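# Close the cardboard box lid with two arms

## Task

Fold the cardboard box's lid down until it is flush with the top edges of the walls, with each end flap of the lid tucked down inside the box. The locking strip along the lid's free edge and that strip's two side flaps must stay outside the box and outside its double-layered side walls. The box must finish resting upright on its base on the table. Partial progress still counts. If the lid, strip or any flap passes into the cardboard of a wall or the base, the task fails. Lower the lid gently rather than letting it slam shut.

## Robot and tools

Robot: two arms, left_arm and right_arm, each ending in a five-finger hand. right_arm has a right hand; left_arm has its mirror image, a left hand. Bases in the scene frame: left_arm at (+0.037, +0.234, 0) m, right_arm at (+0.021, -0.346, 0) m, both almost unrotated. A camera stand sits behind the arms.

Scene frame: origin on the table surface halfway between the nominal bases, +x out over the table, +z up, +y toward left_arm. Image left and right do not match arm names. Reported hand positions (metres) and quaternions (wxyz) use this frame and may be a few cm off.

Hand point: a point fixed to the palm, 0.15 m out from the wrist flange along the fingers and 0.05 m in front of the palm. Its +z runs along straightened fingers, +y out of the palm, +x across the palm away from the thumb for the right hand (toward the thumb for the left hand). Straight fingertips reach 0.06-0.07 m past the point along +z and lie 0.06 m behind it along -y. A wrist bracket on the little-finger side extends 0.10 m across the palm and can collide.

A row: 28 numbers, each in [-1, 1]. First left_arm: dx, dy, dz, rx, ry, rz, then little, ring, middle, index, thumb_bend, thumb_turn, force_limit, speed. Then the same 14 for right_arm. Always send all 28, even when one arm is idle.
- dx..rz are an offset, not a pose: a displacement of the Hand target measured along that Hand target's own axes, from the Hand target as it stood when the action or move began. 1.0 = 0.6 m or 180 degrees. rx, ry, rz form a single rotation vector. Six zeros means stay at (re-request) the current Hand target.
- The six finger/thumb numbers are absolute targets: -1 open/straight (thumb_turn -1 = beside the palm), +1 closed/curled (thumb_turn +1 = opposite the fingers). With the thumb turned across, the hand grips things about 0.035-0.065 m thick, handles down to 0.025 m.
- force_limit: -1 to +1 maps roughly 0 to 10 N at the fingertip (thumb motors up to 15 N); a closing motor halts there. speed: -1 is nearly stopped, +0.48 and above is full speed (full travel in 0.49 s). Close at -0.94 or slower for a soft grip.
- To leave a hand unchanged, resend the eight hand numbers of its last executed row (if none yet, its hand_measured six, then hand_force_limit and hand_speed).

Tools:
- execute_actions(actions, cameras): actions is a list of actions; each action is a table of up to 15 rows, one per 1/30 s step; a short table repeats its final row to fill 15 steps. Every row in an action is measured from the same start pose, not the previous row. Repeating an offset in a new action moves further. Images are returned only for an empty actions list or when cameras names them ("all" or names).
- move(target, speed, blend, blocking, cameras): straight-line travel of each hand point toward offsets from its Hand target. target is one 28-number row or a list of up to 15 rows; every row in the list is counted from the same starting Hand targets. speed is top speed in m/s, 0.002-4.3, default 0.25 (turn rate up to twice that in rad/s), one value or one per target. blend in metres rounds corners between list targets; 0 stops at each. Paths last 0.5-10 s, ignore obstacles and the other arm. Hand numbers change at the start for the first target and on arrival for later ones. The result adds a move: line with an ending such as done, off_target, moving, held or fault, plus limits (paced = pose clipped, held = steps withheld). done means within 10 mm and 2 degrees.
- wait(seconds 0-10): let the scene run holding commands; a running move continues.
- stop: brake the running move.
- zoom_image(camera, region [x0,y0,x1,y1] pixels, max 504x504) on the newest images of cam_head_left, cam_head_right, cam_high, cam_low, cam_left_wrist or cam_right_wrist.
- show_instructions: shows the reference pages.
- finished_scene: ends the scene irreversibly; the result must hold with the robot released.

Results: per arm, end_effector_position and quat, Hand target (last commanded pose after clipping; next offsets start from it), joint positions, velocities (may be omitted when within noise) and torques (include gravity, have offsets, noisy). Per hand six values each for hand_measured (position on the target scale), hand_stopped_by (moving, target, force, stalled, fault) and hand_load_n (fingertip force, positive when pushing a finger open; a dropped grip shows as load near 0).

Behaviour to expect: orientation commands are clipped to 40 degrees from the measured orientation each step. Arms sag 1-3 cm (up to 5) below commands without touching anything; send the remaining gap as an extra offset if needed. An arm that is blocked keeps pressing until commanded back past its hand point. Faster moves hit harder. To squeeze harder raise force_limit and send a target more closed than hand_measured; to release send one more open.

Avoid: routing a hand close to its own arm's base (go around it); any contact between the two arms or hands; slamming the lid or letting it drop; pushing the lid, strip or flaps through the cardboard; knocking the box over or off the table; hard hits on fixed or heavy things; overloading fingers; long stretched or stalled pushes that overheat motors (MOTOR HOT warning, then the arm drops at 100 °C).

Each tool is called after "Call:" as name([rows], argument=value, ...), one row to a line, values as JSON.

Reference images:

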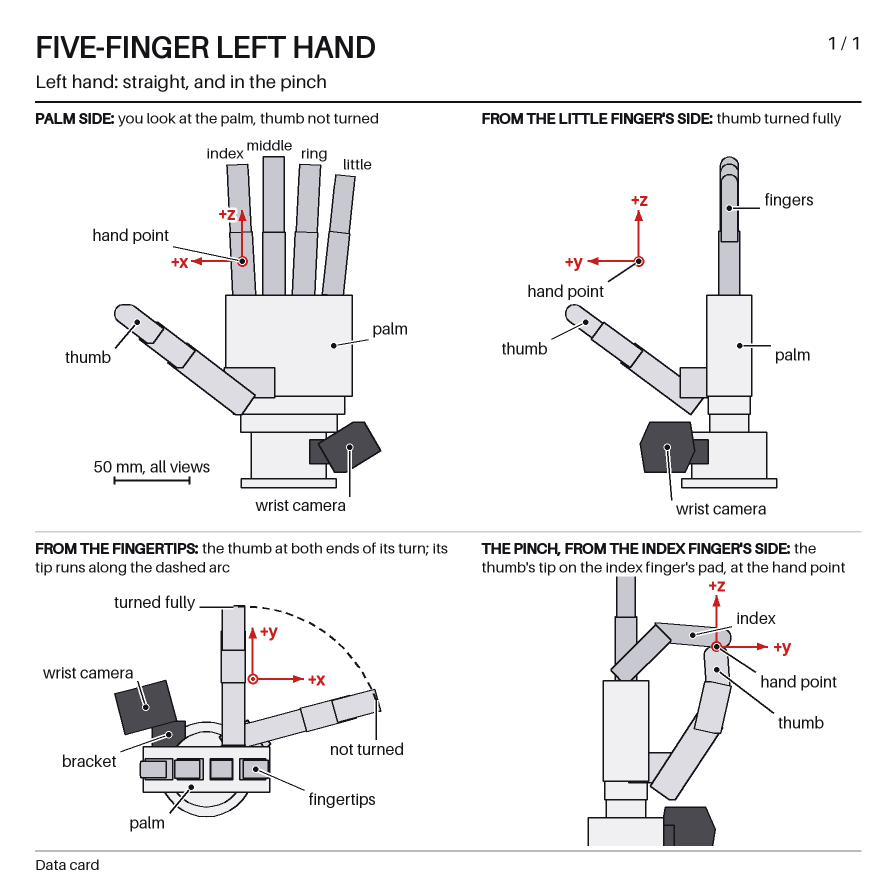

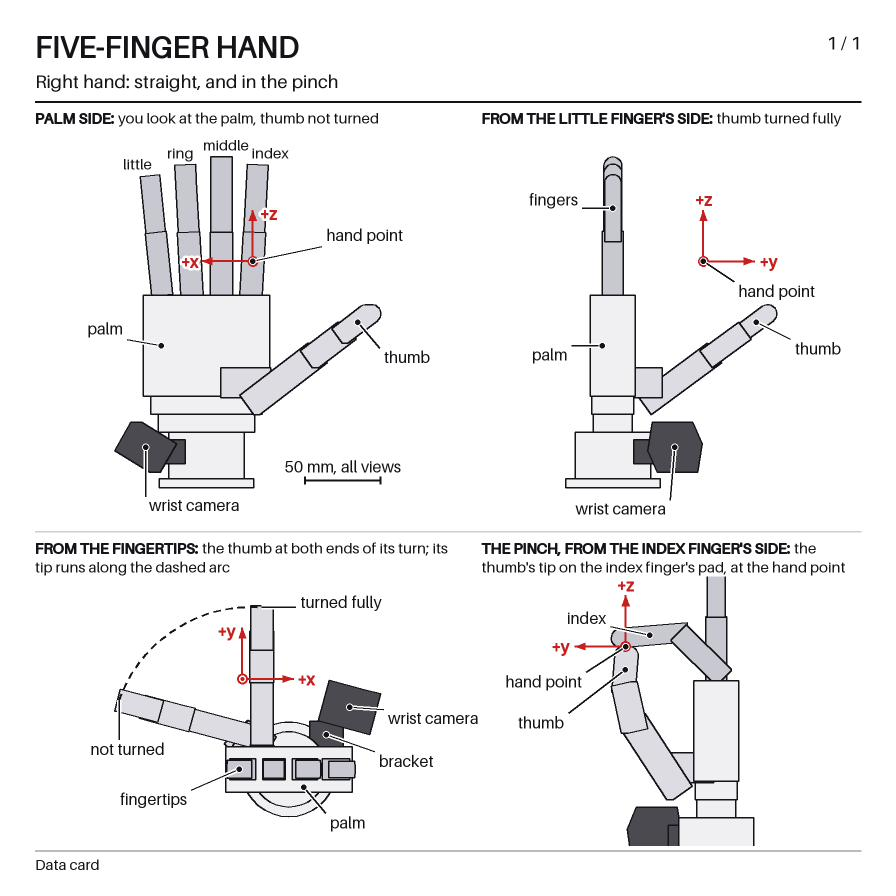

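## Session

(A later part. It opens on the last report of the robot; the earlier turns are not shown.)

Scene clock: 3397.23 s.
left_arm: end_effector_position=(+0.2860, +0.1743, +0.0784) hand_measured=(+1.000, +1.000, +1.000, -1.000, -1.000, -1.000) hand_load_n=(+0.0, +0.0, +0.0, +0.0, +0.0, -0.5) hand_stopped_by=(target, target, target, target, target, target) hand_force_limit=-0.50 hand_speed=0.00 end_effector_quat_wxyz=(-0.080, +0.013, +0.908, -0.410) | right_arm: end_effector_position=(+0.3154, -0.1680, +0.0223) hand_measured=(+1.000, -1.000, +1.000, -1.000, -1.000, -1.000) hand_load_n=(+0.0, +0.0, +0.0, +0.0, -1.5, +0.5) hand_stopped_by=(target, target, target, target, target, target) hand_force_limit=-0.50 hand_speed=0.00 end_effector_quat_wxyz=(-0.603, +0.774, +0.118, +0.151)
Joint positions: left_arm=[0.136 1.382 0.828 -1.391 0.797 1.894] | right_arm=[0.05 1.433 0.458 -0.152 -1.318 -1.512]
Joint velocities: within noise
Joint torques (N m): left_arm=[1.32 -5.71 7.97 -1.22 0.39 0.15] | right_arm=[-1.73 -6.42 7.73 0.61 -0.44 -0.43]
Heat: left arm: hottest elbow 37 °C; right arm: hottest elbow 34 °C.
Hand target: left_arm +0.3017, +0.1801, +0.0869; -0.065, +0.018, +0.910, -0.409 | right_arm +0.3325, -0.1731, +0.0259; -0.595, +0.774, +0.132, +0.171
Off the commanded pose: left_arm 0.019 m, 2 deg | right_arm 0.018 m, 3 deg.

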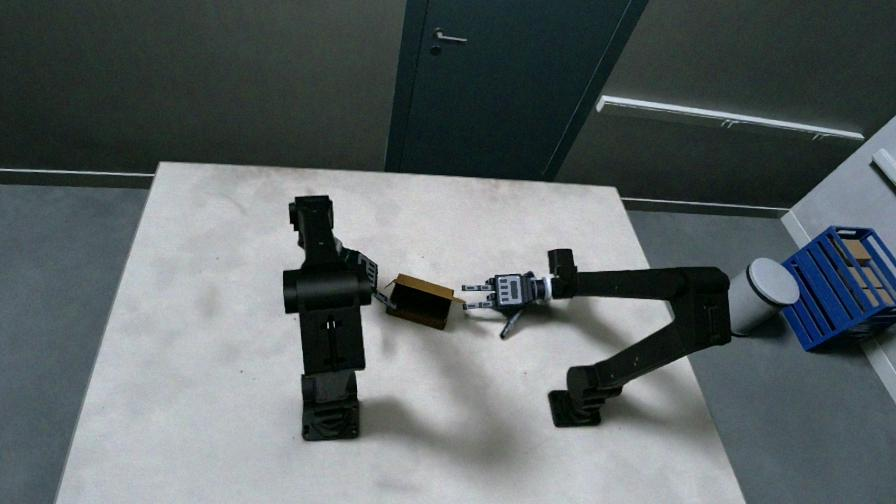

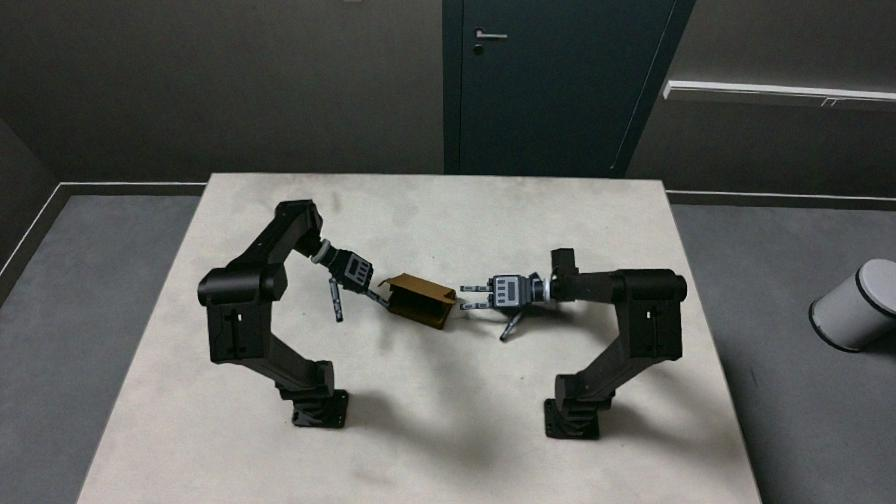

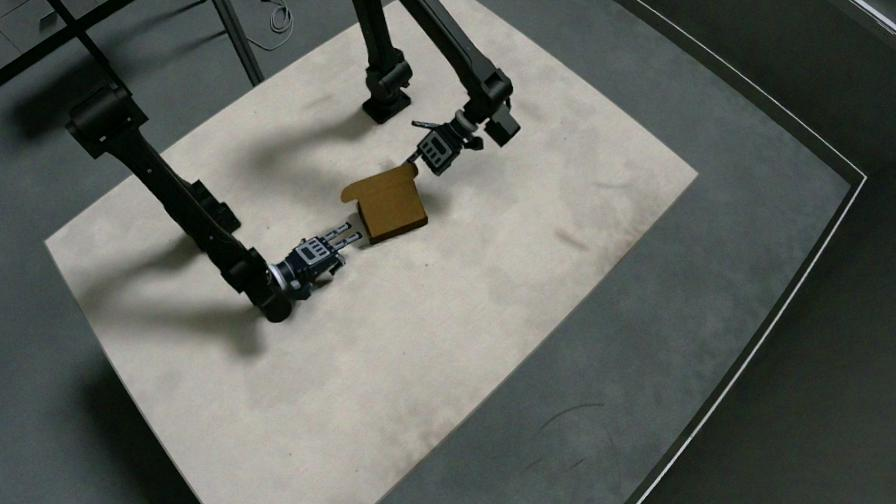

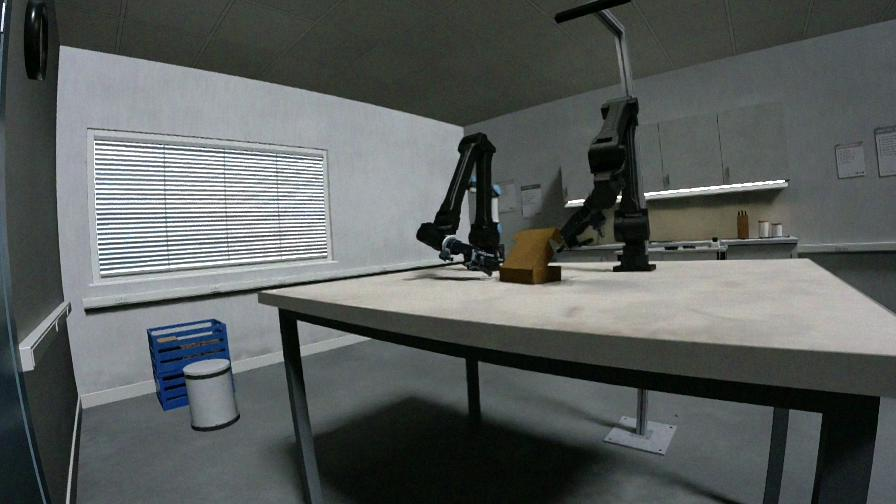

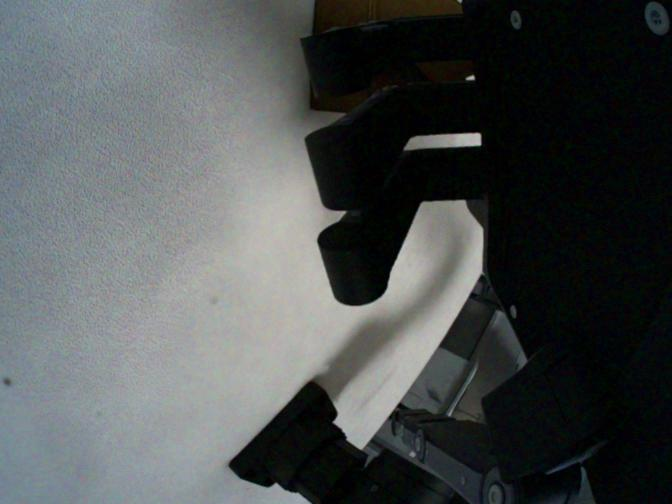

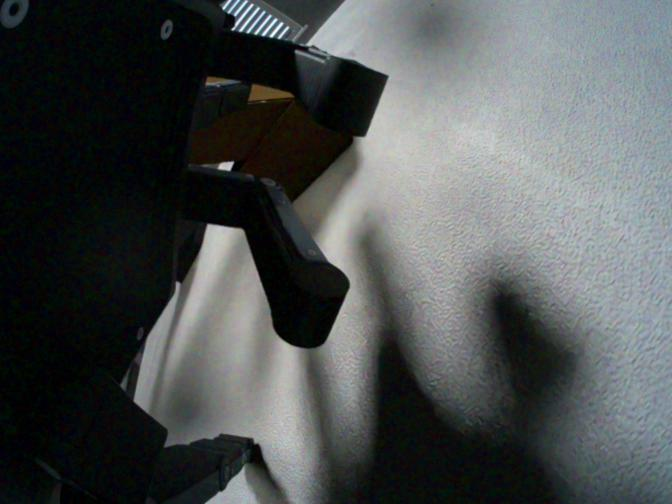

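Call:
move(target=[0,0,-0.1,0,0,0,1,1,1,-1,-1,-1,-0.5,0,0,0,0,0,0,0,1,-1,1,-1,-1,-1,-0.5,0], speed=0.08, cameras=["cam_head_left","cam_head_right","cam_left_wrist"])

Call:
zoom_image(camera="cam_left_wrist", region=[280, 0, 490, 150])

Call:
zoom_image(camera="cam_head_right", region=[375, 262, 465, 337])

Scene clock: 3413.03 s.
left_arm: end_effector_position=(+0.2958, +0.2172, +0.1179) hand_measured=(+1.000, +1.000, +1.000, -1.000, -1.000, -1.000) hand_load_n=(+0.0, +0.0, +0.0, +0.0, +0.0, +0.0) hand_stopped_by=(target, target, target, target, target, target) hand_force_limit=-0.50 hand_speed=0.00 end_effector_quat_wxyz=(-0.078, +0.014, +0.908, -0.411) | right_arm: end_effector_position=(+0.3154, -0.1680, +0.0223) hand_measured=(+1.000, -1.000, +1.000, -1.000, -1.000, -1.000) hand_load_n=(+0.0, +0.0, +0.0, +0.0, -1.5, +0.0) hand_stopped_by=(target, target, target, target, target, target) hand_force_limit=-0.50 hand_speed=0.00 end_effector_quat_wxyz=(-0.603, +0.774, +0.118, +0.151)
Joint positions: left_arm=[0.262 1.395 0.949 -1.607 0.747 2.054] | right_arm=[0.05 1.433 0.458 -0.152 -1.318 -1.512]
Joint torques (N m): left_arm=[1.67 -6.01 8.39 -1.26 0.31 0.12] | right_arm=[-1.67 -6.71 7.53 0.7 -0.41 -0.39]
Heat: left arm: hottest elbow 37 °C; right arm: hottest elbow 34 °C.
Hand target: left_arm +0.3097, +0.2246, +0.1262; -0.065, +0.018, +0.910, -0.409 | right_arm +0.3320, -0.1731, +0.0263; -0.595, +0.774, +0.131, +0.173 (not the last commanded pose)
Off the commanded pose: left_arm 0.018 m, 2 deg | right_arm 0.018 m, 3 deg.
move: off_target (left_arm, right_arm)
Images, in order (width x height): cam_head_left 896x504, cam_head_right 896x504, cam_left_wrist 672x504.

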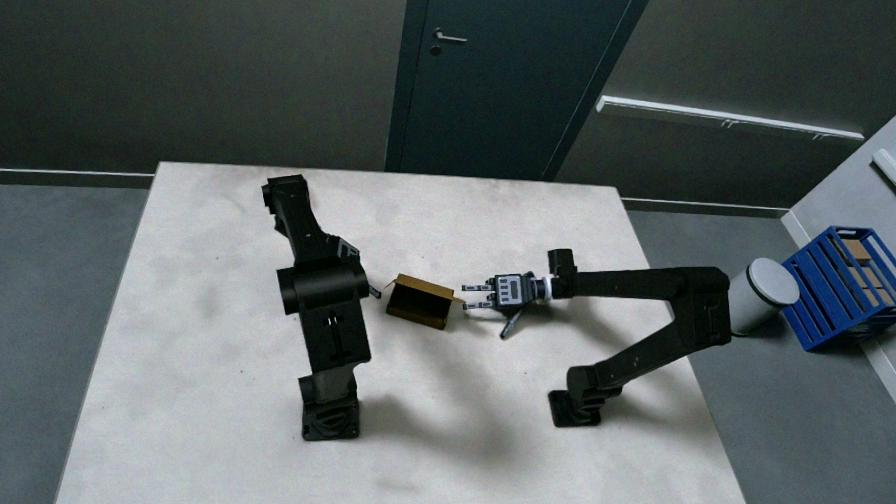

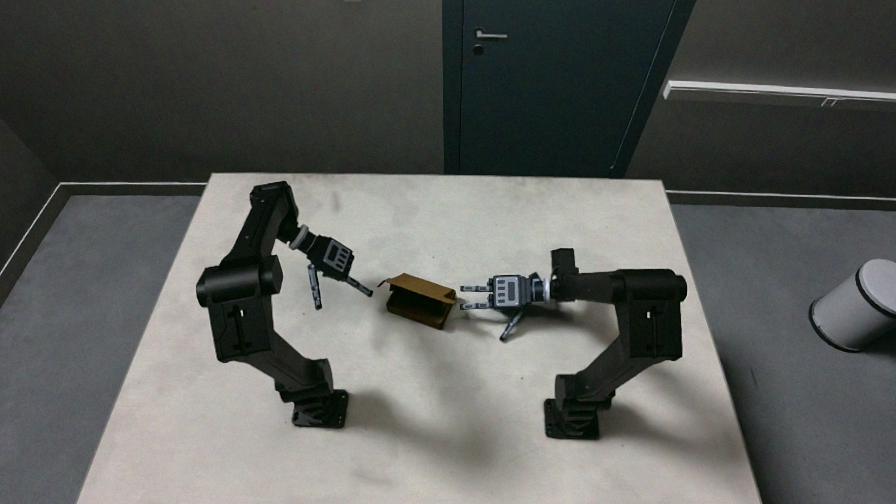

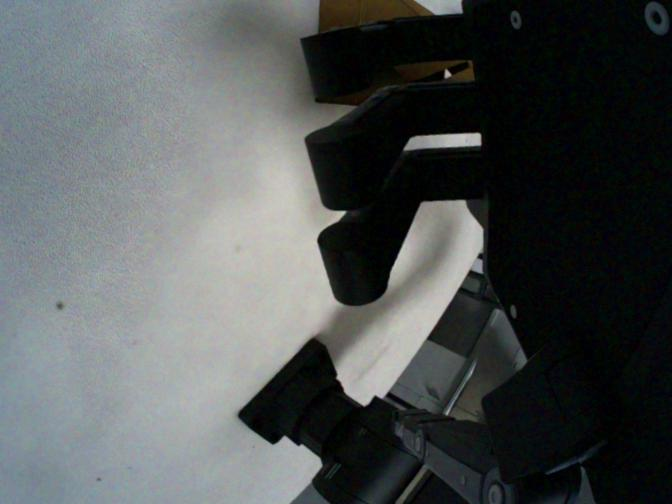

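Scaled by 2.400 from the camera's 672x504 image, which has a finer 960x720 frame.

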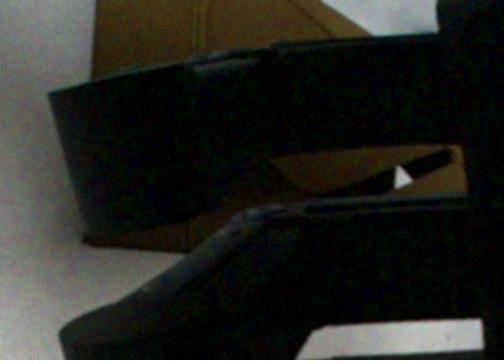

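Scaled by 5.600 from the camera's 896x504 image, which has a finer 1280x720 frame.

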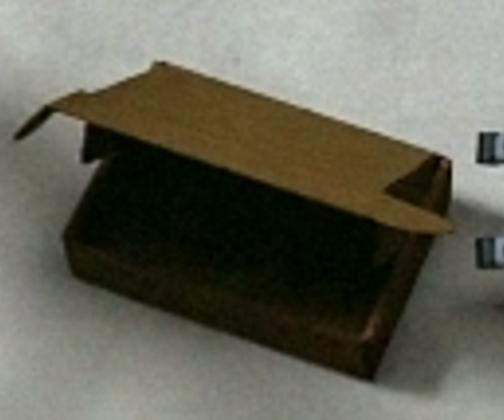

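Call:
move([
  [0.0175,-0.1245,-0.1095,0,0,0,1,1,1,-1,-1,-1,-0.5,0,0,0,0,0,0,0,1,-1,1,-1,-1,-1,-0.5,0],
  [0.0073,-0.2022,-0.023,0,0,0,1,1,1,-1,-1,-1,-0.5,0,0,0,0,0,0,0,1,-1,1,-1,-1,-1,-0.5,0],
], speed=0.12, blend=[0.02, 0], cameras=["cam_head_left","cam_head_right","cam_left_wrist"])

Call:
zoom_image(camera="cam_left_wrist", region=[0, 0, 400, 300])

Scene clock: 3472.40 s.
left_arm: end_effector_position=(+0.2985, +0.1571, +0.2118) hand_measured=(+1.000, +1.000, +1.000, -1.000, -1.000, -1.000) hand_load_n=(+0.0, +0.0, +0.0, +0.0, +0.0, -0.5) hand_stopped_by=(target, target, target, target, target, target) hand_force_limit=-0.50 hand_speed=0.00 end_effector_quat_wxyz=(-0.067, +0.008, +0.911, -0.406) | right_arm: end_effector_position=(+0.3154, -0.1680, +0.0223) hand_measured=(+1.000, -1.000, +1.000, -1.000, -1.000, -1.000) hand_load_n=(+0.0, +0.0, +0.0, +0.0, -1.5, +0.5) hand_stopped_by=(target, target, target, target, target, target) hand_force_limit=-0.50 hand_speed=0.00 end_effector_quat_wxyz=(-0.603, +0.774, +0.118, +0.151)
Joint positions: left_arm=[0.078 1.241 1.087 -1.691 0.814 1.785] | right_arm=[0.05 1.433 0.458 -0.152 -1.318 -1.512]
Joint torques (N m): left_arm=[-0.32 -5.01 9.73 -1.03 0.62 -0.11] | right_arm=[-1.73 -6.71 7.51 0.73 -0.4 -0.39]
Heat: left arm: hottest elbow 36 °C; right arm: hottest elbow 34 °C.
Hand target: left_arm +0.3098, +0.1545, +0.2263; -0.066, +0.018, +0.910, -0.409 | right_arm +0.3320, -0.1731, +0.0263; -0.595, +0.774, +0.131, +0.173
Off the commanded pose: left_arm 0.019 m, 1 deg | right_arm 0.018 m, 3 deg.
joint sent to its limit (left arm) — joint 4 (wrist pitch), lower limit. The joint targets still meet the commanded pose.
move: off_target (left_arm, right_arm)
Images, in order (width x height): cam_head_left 896x504, cam_head_right 896x504, cam_left_wrist 672x504.

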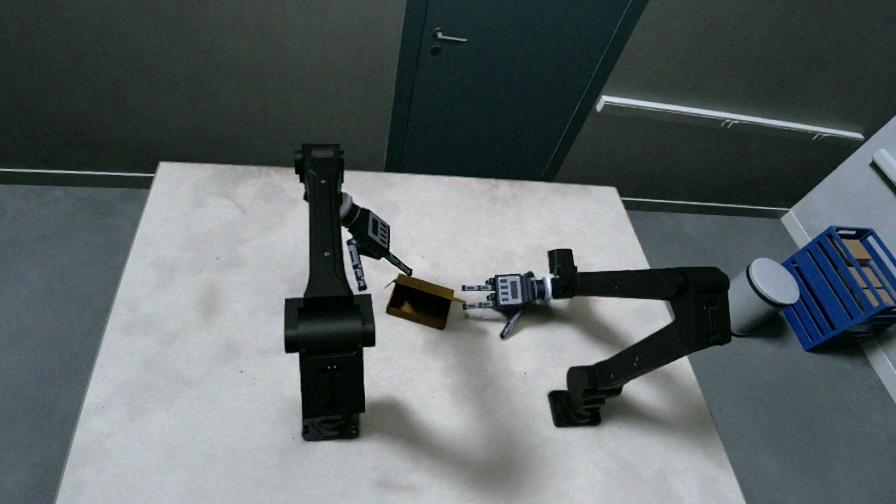

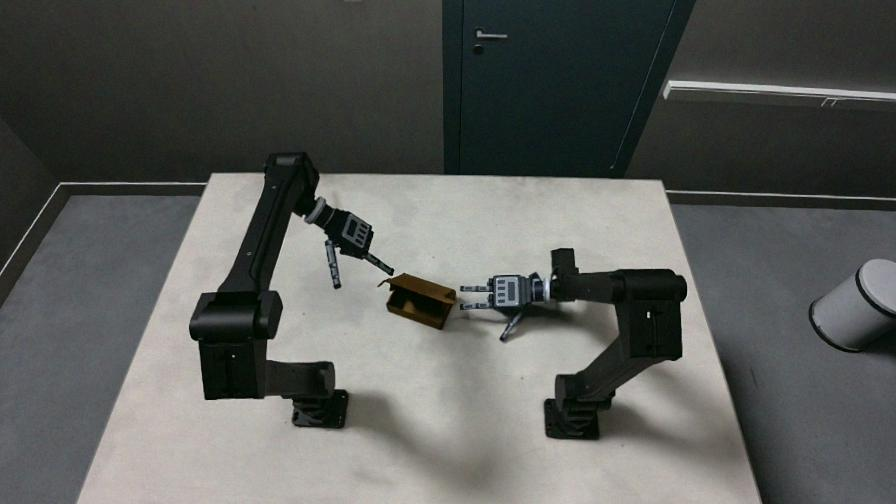

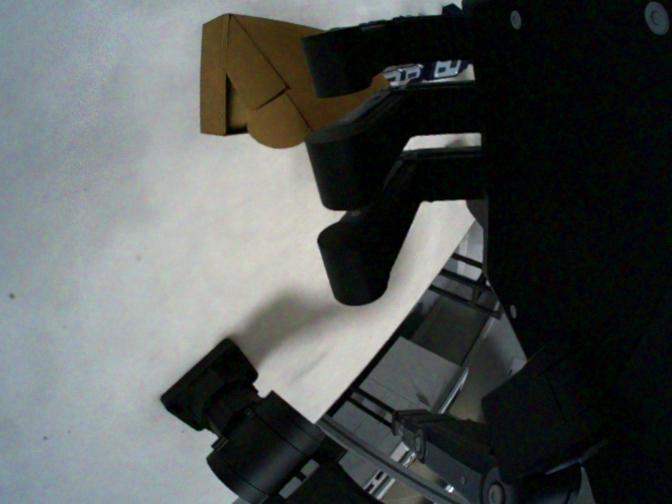

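Scaled by 1.260 from the camera's 672x504 image, which has a finer 960x720 frame.

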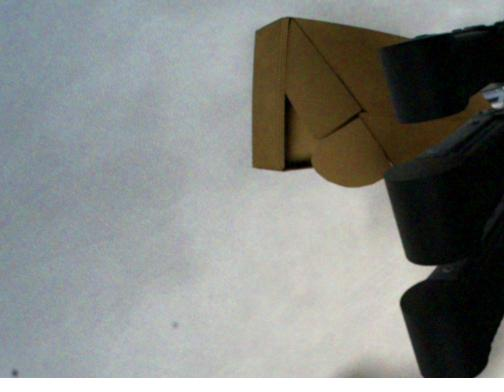

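Excellent view. Zoom closer.

Call:
zoom_image(camera="cam_left_wrist", region=[190, 0, 330, 160])

Scaled by 3.150 from the camera's 672x504 image, which has a finer 960x720 frame.

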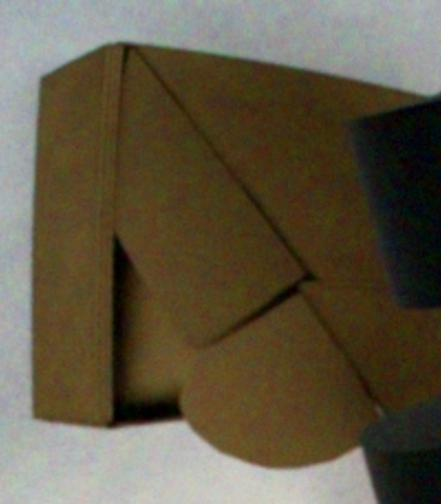

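Call:
move([
  [-0.1443,-0.0141,-0.0071,0,0,0,1,1,1,-1,-1,-1,-0.5,0,0,0,0,0,0,0,1,-1,1,-1,-1,-1,-0.5,0],
  [-0.1618,0.1104,0.1024,0,0,0,1,1,1,-1,-1,-1,-0.5,0,0,0,0,0,0,0,1,-1,1,-1,-1,-1,-0.5,0],
], speed=[0.12, 0.1], blend=[0.01, 0], cameras=["cam_head_left","cam_head_right","cam_high","cam_low","cam_left_wrist"])

Call:
zoom_image(camera="cam_head_left", region=[365, 245, 475, 335])

Call:
zoom_image(camera="cam_high", region=[320, 130, 460, 250])

Call:
zoom_image(camera="cam_low", region=[470, 200, 590, 290])

Scene clock: 3562.27 s.
left_arm: end_effector_position=(+0.3943, +0.1498, +0.1276) hand_measured=(+1.000, +1.000, +1.000, -1.000, -1.000, -1.000) hand_load_n=(+0.0, +0.0, +0.0, -0.5, +0.0, +0.0) hand_stopped_by=(target, target, target, target, target, target) hand_force_limit=-0.50 hand_speed=0.00 end_effector_quat_wxyz=(-0.063, +0.016, +0.910, -0.410) | right_arm: end_effector_position=(+0.3154, -0.1680, +0.0223) hand_measured=(+1.000, -1.000, +1.000, -1.000, -1.000, -1.000) hand_load_n=(+0.5, +0.0, +0.0, +0.0, -1.0, +0.5) hand_stopped_by=(target, target, target, target, target, target) hand_force_limit=-0.50 hand_speed=0.00 end_effector_quat_wxyz=(-0.603, +0.774, +0.118, +0.151)
Joint positions: left_arm=[0.046 1.54 1.158 -1.429 0.829 1.756] | right_arm=[0.05 1.433 0.458 -0.152 -1.318 -1.512]
Joint torques (N m): left_arm=[-0.91 -8.82 6.23 -0.25 0.54 -0.04] | right_arm=[-1.61 -6.77 7.53 0.72 -0.4 -0.39]
Heat: left arm: hottest elbow 41 °C; right arm: hottest elbow 34 °C.
Hand target: left_arm +0.3963, +0.1446, +0.1264; -0.065, +0.018, +0.910, -0.409 | right_arm +0.3320, -0.1731, +0.0263; -0.595, +0.774, +0.131, +0.173
Off the commanded pose: left_arm 0.006 m, 0 deg | right_arm 0.018 m, 3 deg.
move: off_target (right_arm)
Images, in order (width x height): cam_head_left 896x504, cam_head_right 896x504, cam_high 896x504, cam_low 896x504, cam_left_wrist 672x504.

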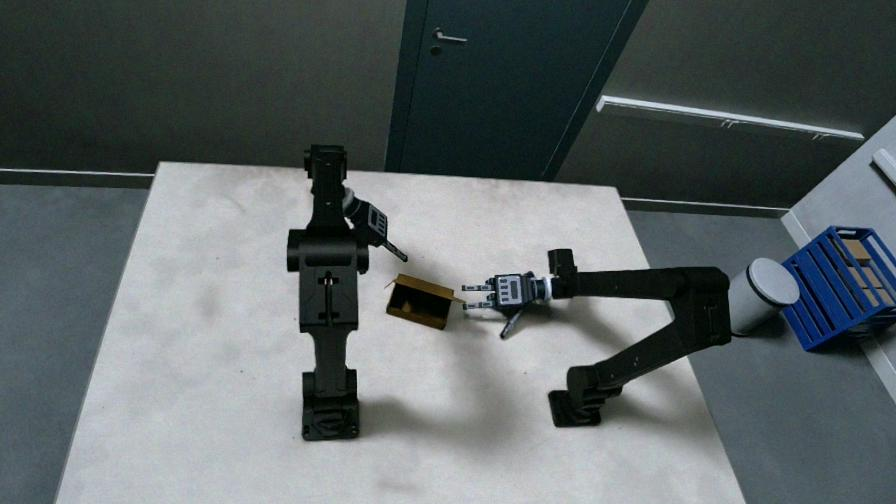

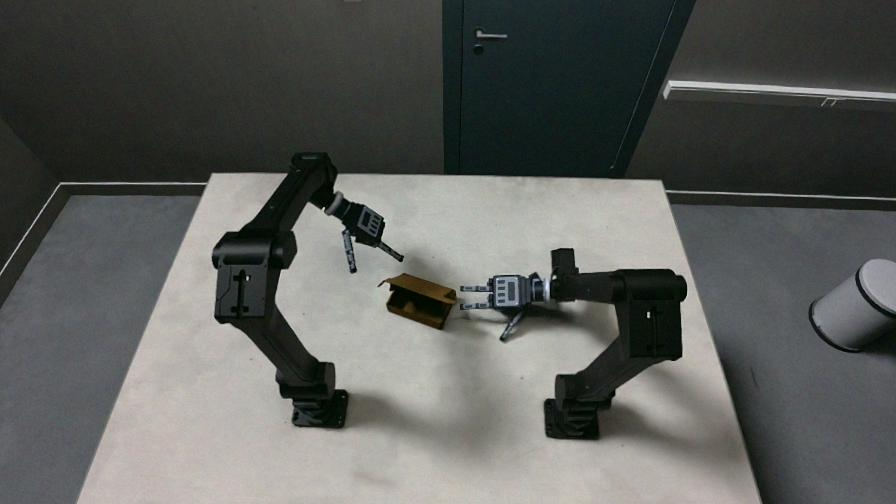

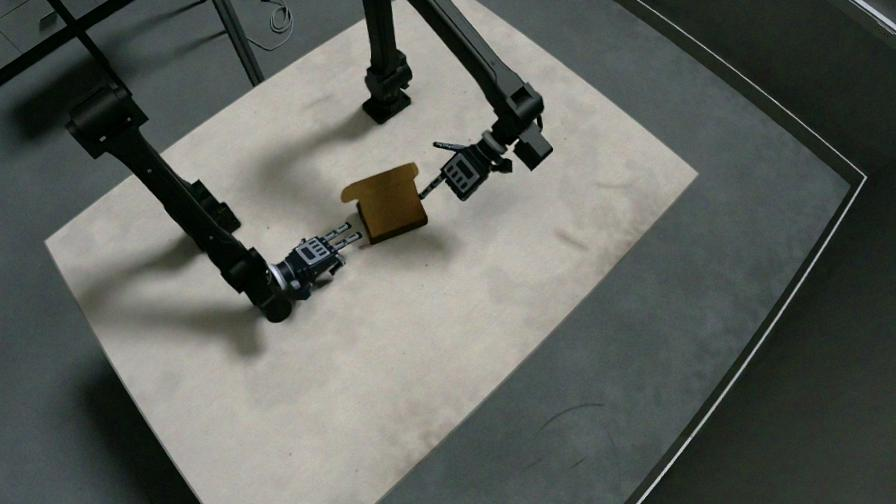

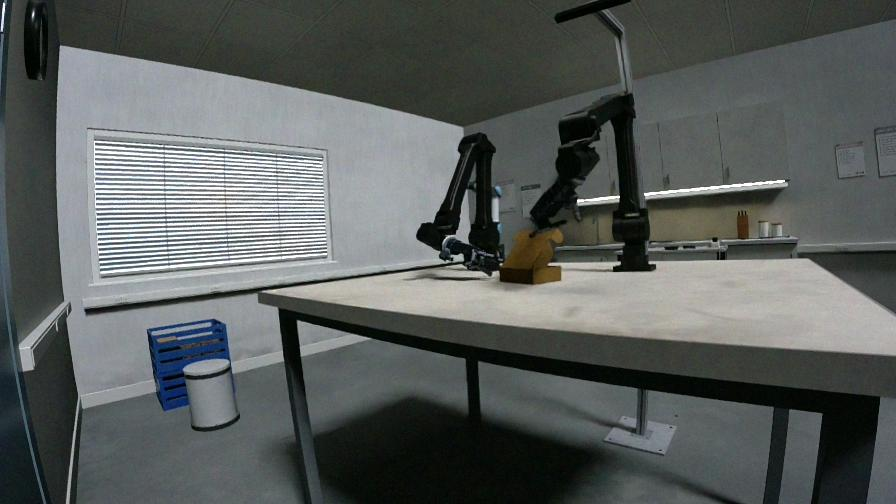

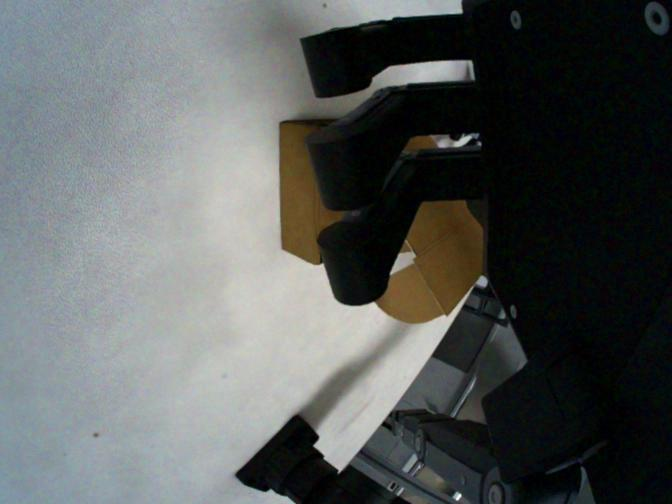

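Scaled by 4.582 from the camera's 896x504 image, which has a finer 1280x720 frame.

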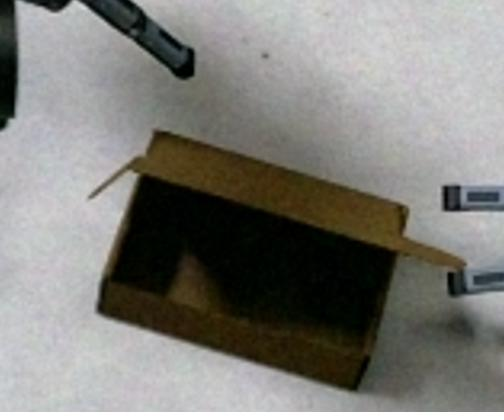

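Scaled by 3.600 from the camera's 896x504 image, which has a finer 1280x720 frame.

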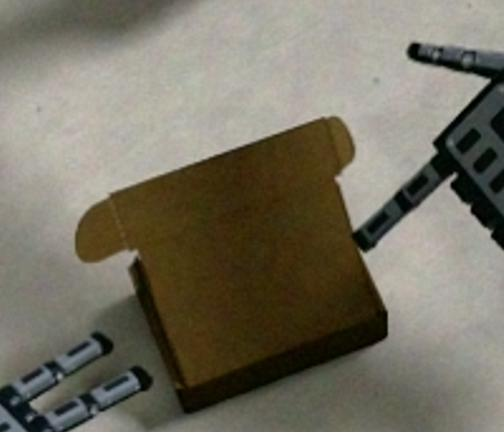

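Scaled by 4.200 from the camera's 896x504 image, which has a finer 1280x720 frame.

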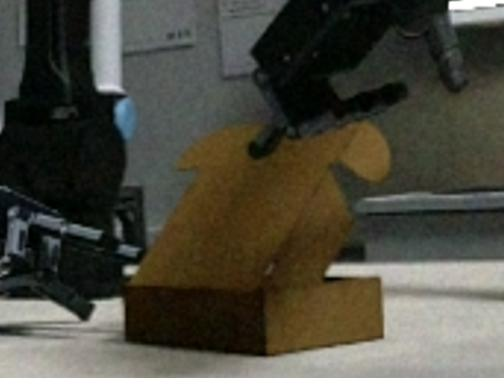

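Call:
move(target=[0.032,0.0248,0.0328,0,0,0,1,1,1,-1,-1,-1,-0.5,0,0,0,0,0,0,0,1,-1,1,-1,-1,-1,-0.5,0], speed=0.05, cameras=["cam_head_left","cam_head_right","cam_high","cam_low"])

Call:
zoom_image(camera="cam_head_left", region=[365, 245, 475, 335])

Call:
zoom_image(camera="cam_high", region=[320, 130, 460, 250])

Call:
zoom_image(camera="cam_low", region=[470, 200, 590, 290])

Scene clock: 3588.13 s.
left_arm: end_effector_position=(+0.3721, +0.1467, +0.0976) hand_measured=(+1.000, +1.000, +1.000, -1.000, -1.000, -1.000) hand_load_n=(+0.0, +0.0, +0.5, -0.5, +0.0, -0.5) hand_stopped_by=(target, target, target, target, target, target) hand_force_limit=-0.50 hand_speed=0.00 end_effector_quat_wxyz=(-0.075, +0.011, +0.909, -0.410) | right_arm: end_effector_position=(+0.3154, -0.1680, +0.0223) hand_measured=(+1.000, -1.000, +1.000, -1.000, -1.000, -1.000) hand_load_n=(+0.0, +0.0, +0.0, +0.0, -1.5, +0.5) hand_stopped_by=(target, target, target, target, target, target) hand_force_limit=-0.50 hand_speed=0.00 end_effector_quat_wxyz=(-0.603, +0.774, +0.118, +0.151)
Joint positions: left_arm=[0.039 1.535 1.06 -1.356 0.829 1.747] | right_arm=[0.05 1.433 0.458 -0.152 -1.318 -1.512]
Joint torques (N m): left_arm=[-1.03 -10.29 5.82 -0.32 0.6 -0.07] | right_arm=[-1.67 -6.83 7.54 0.76 -0.39 -0.38]
Heat: left arm: hottest elbow 37 °C; right arm: hottest elbow 34 °C.
Hand target: left_arm +0.3743, +0.1416, +0.1042; -0.066, +0.018, +0.910, -0.409 | right_arm +0.3320, -0.1731, +0.0263; -0.595, +0.774, +0.131, +0.173
Off the commanded pose: left_arm 0.009 m, 1 deg | right_arm 0.018 m, 3 deg.
move: off_target (right_arm)
Images, in order (width x height): cam_head_left 896x504, cam_head_right 896x504, cam_high 896x504, cam_low 896x504.

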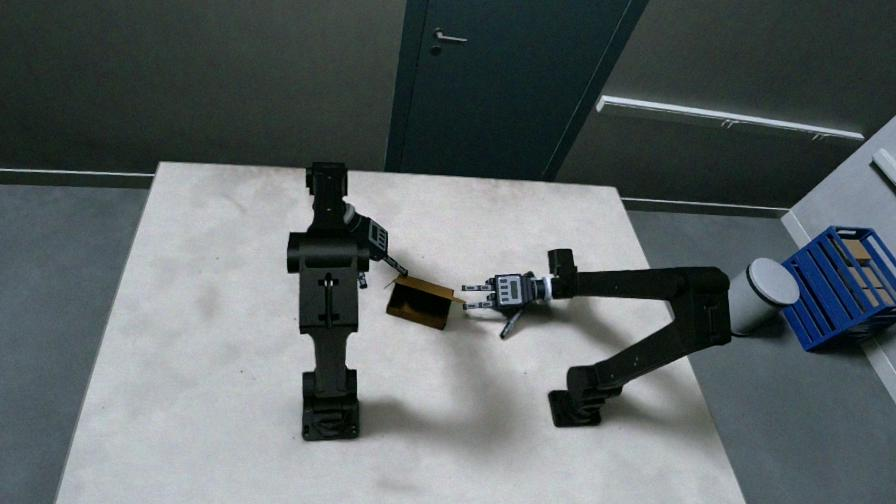

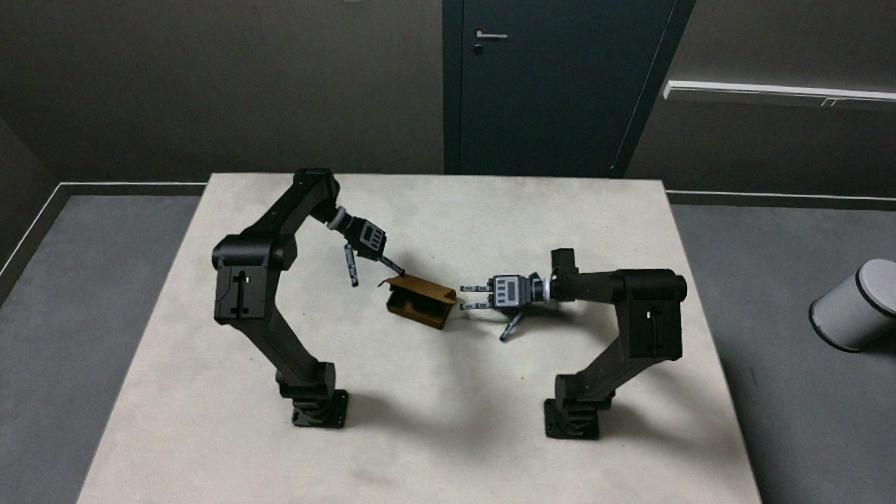

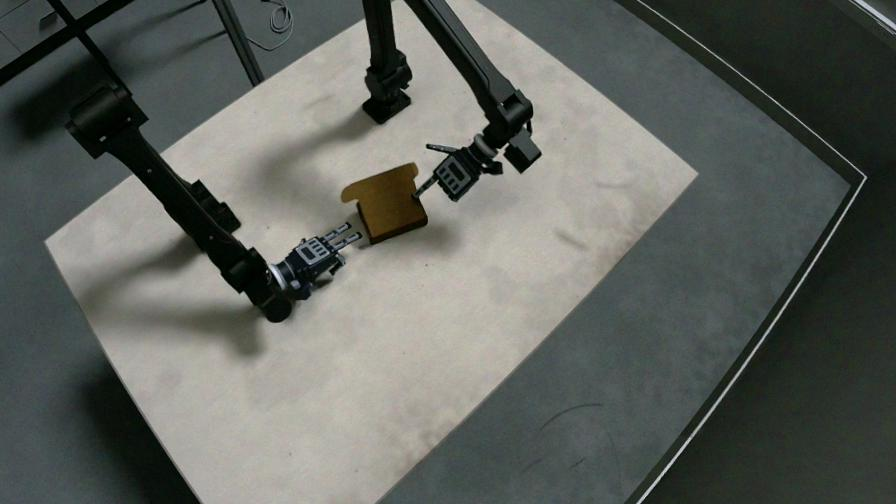

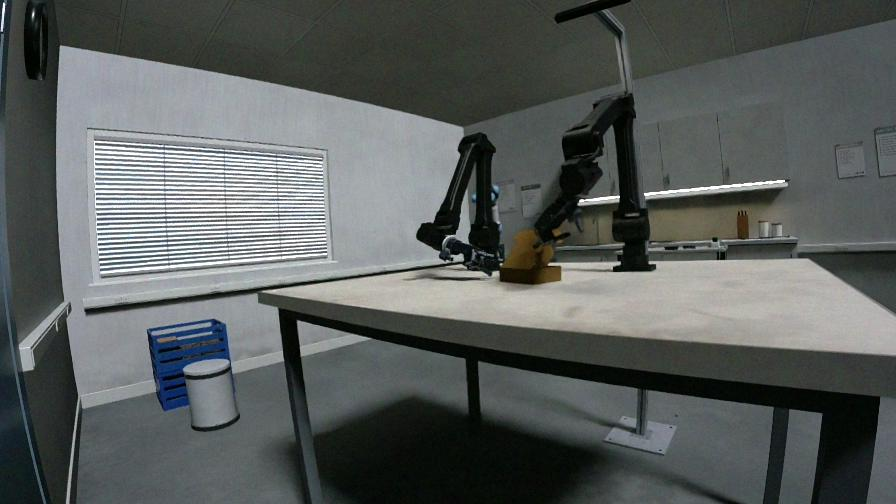

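Scaled by 4.582 from the camera's 896x504 image, which has a finer 1280x720 frame.

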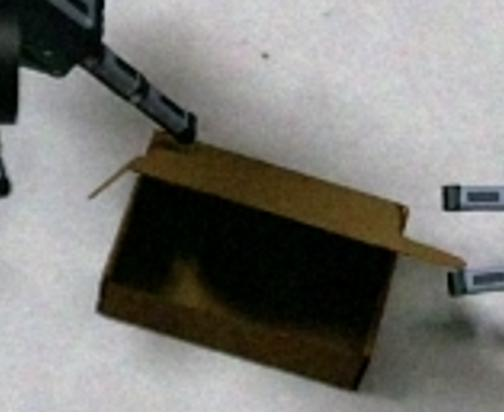

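Scaled by 3.600 from the camera's 896x504 image, which has a finer 1280x720 frame.

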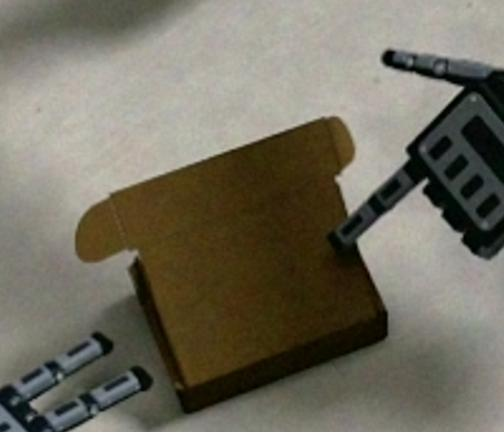

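Scaled by 4.200 from the camera's 896x504 image, which has a finer 1280x720 frame.

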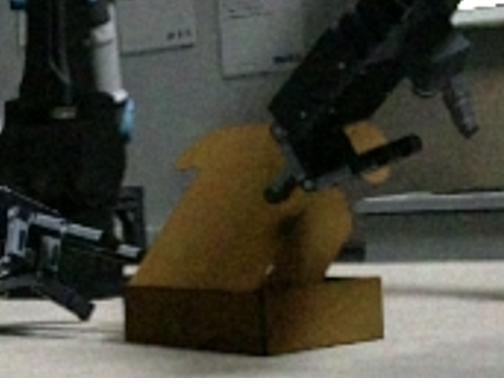

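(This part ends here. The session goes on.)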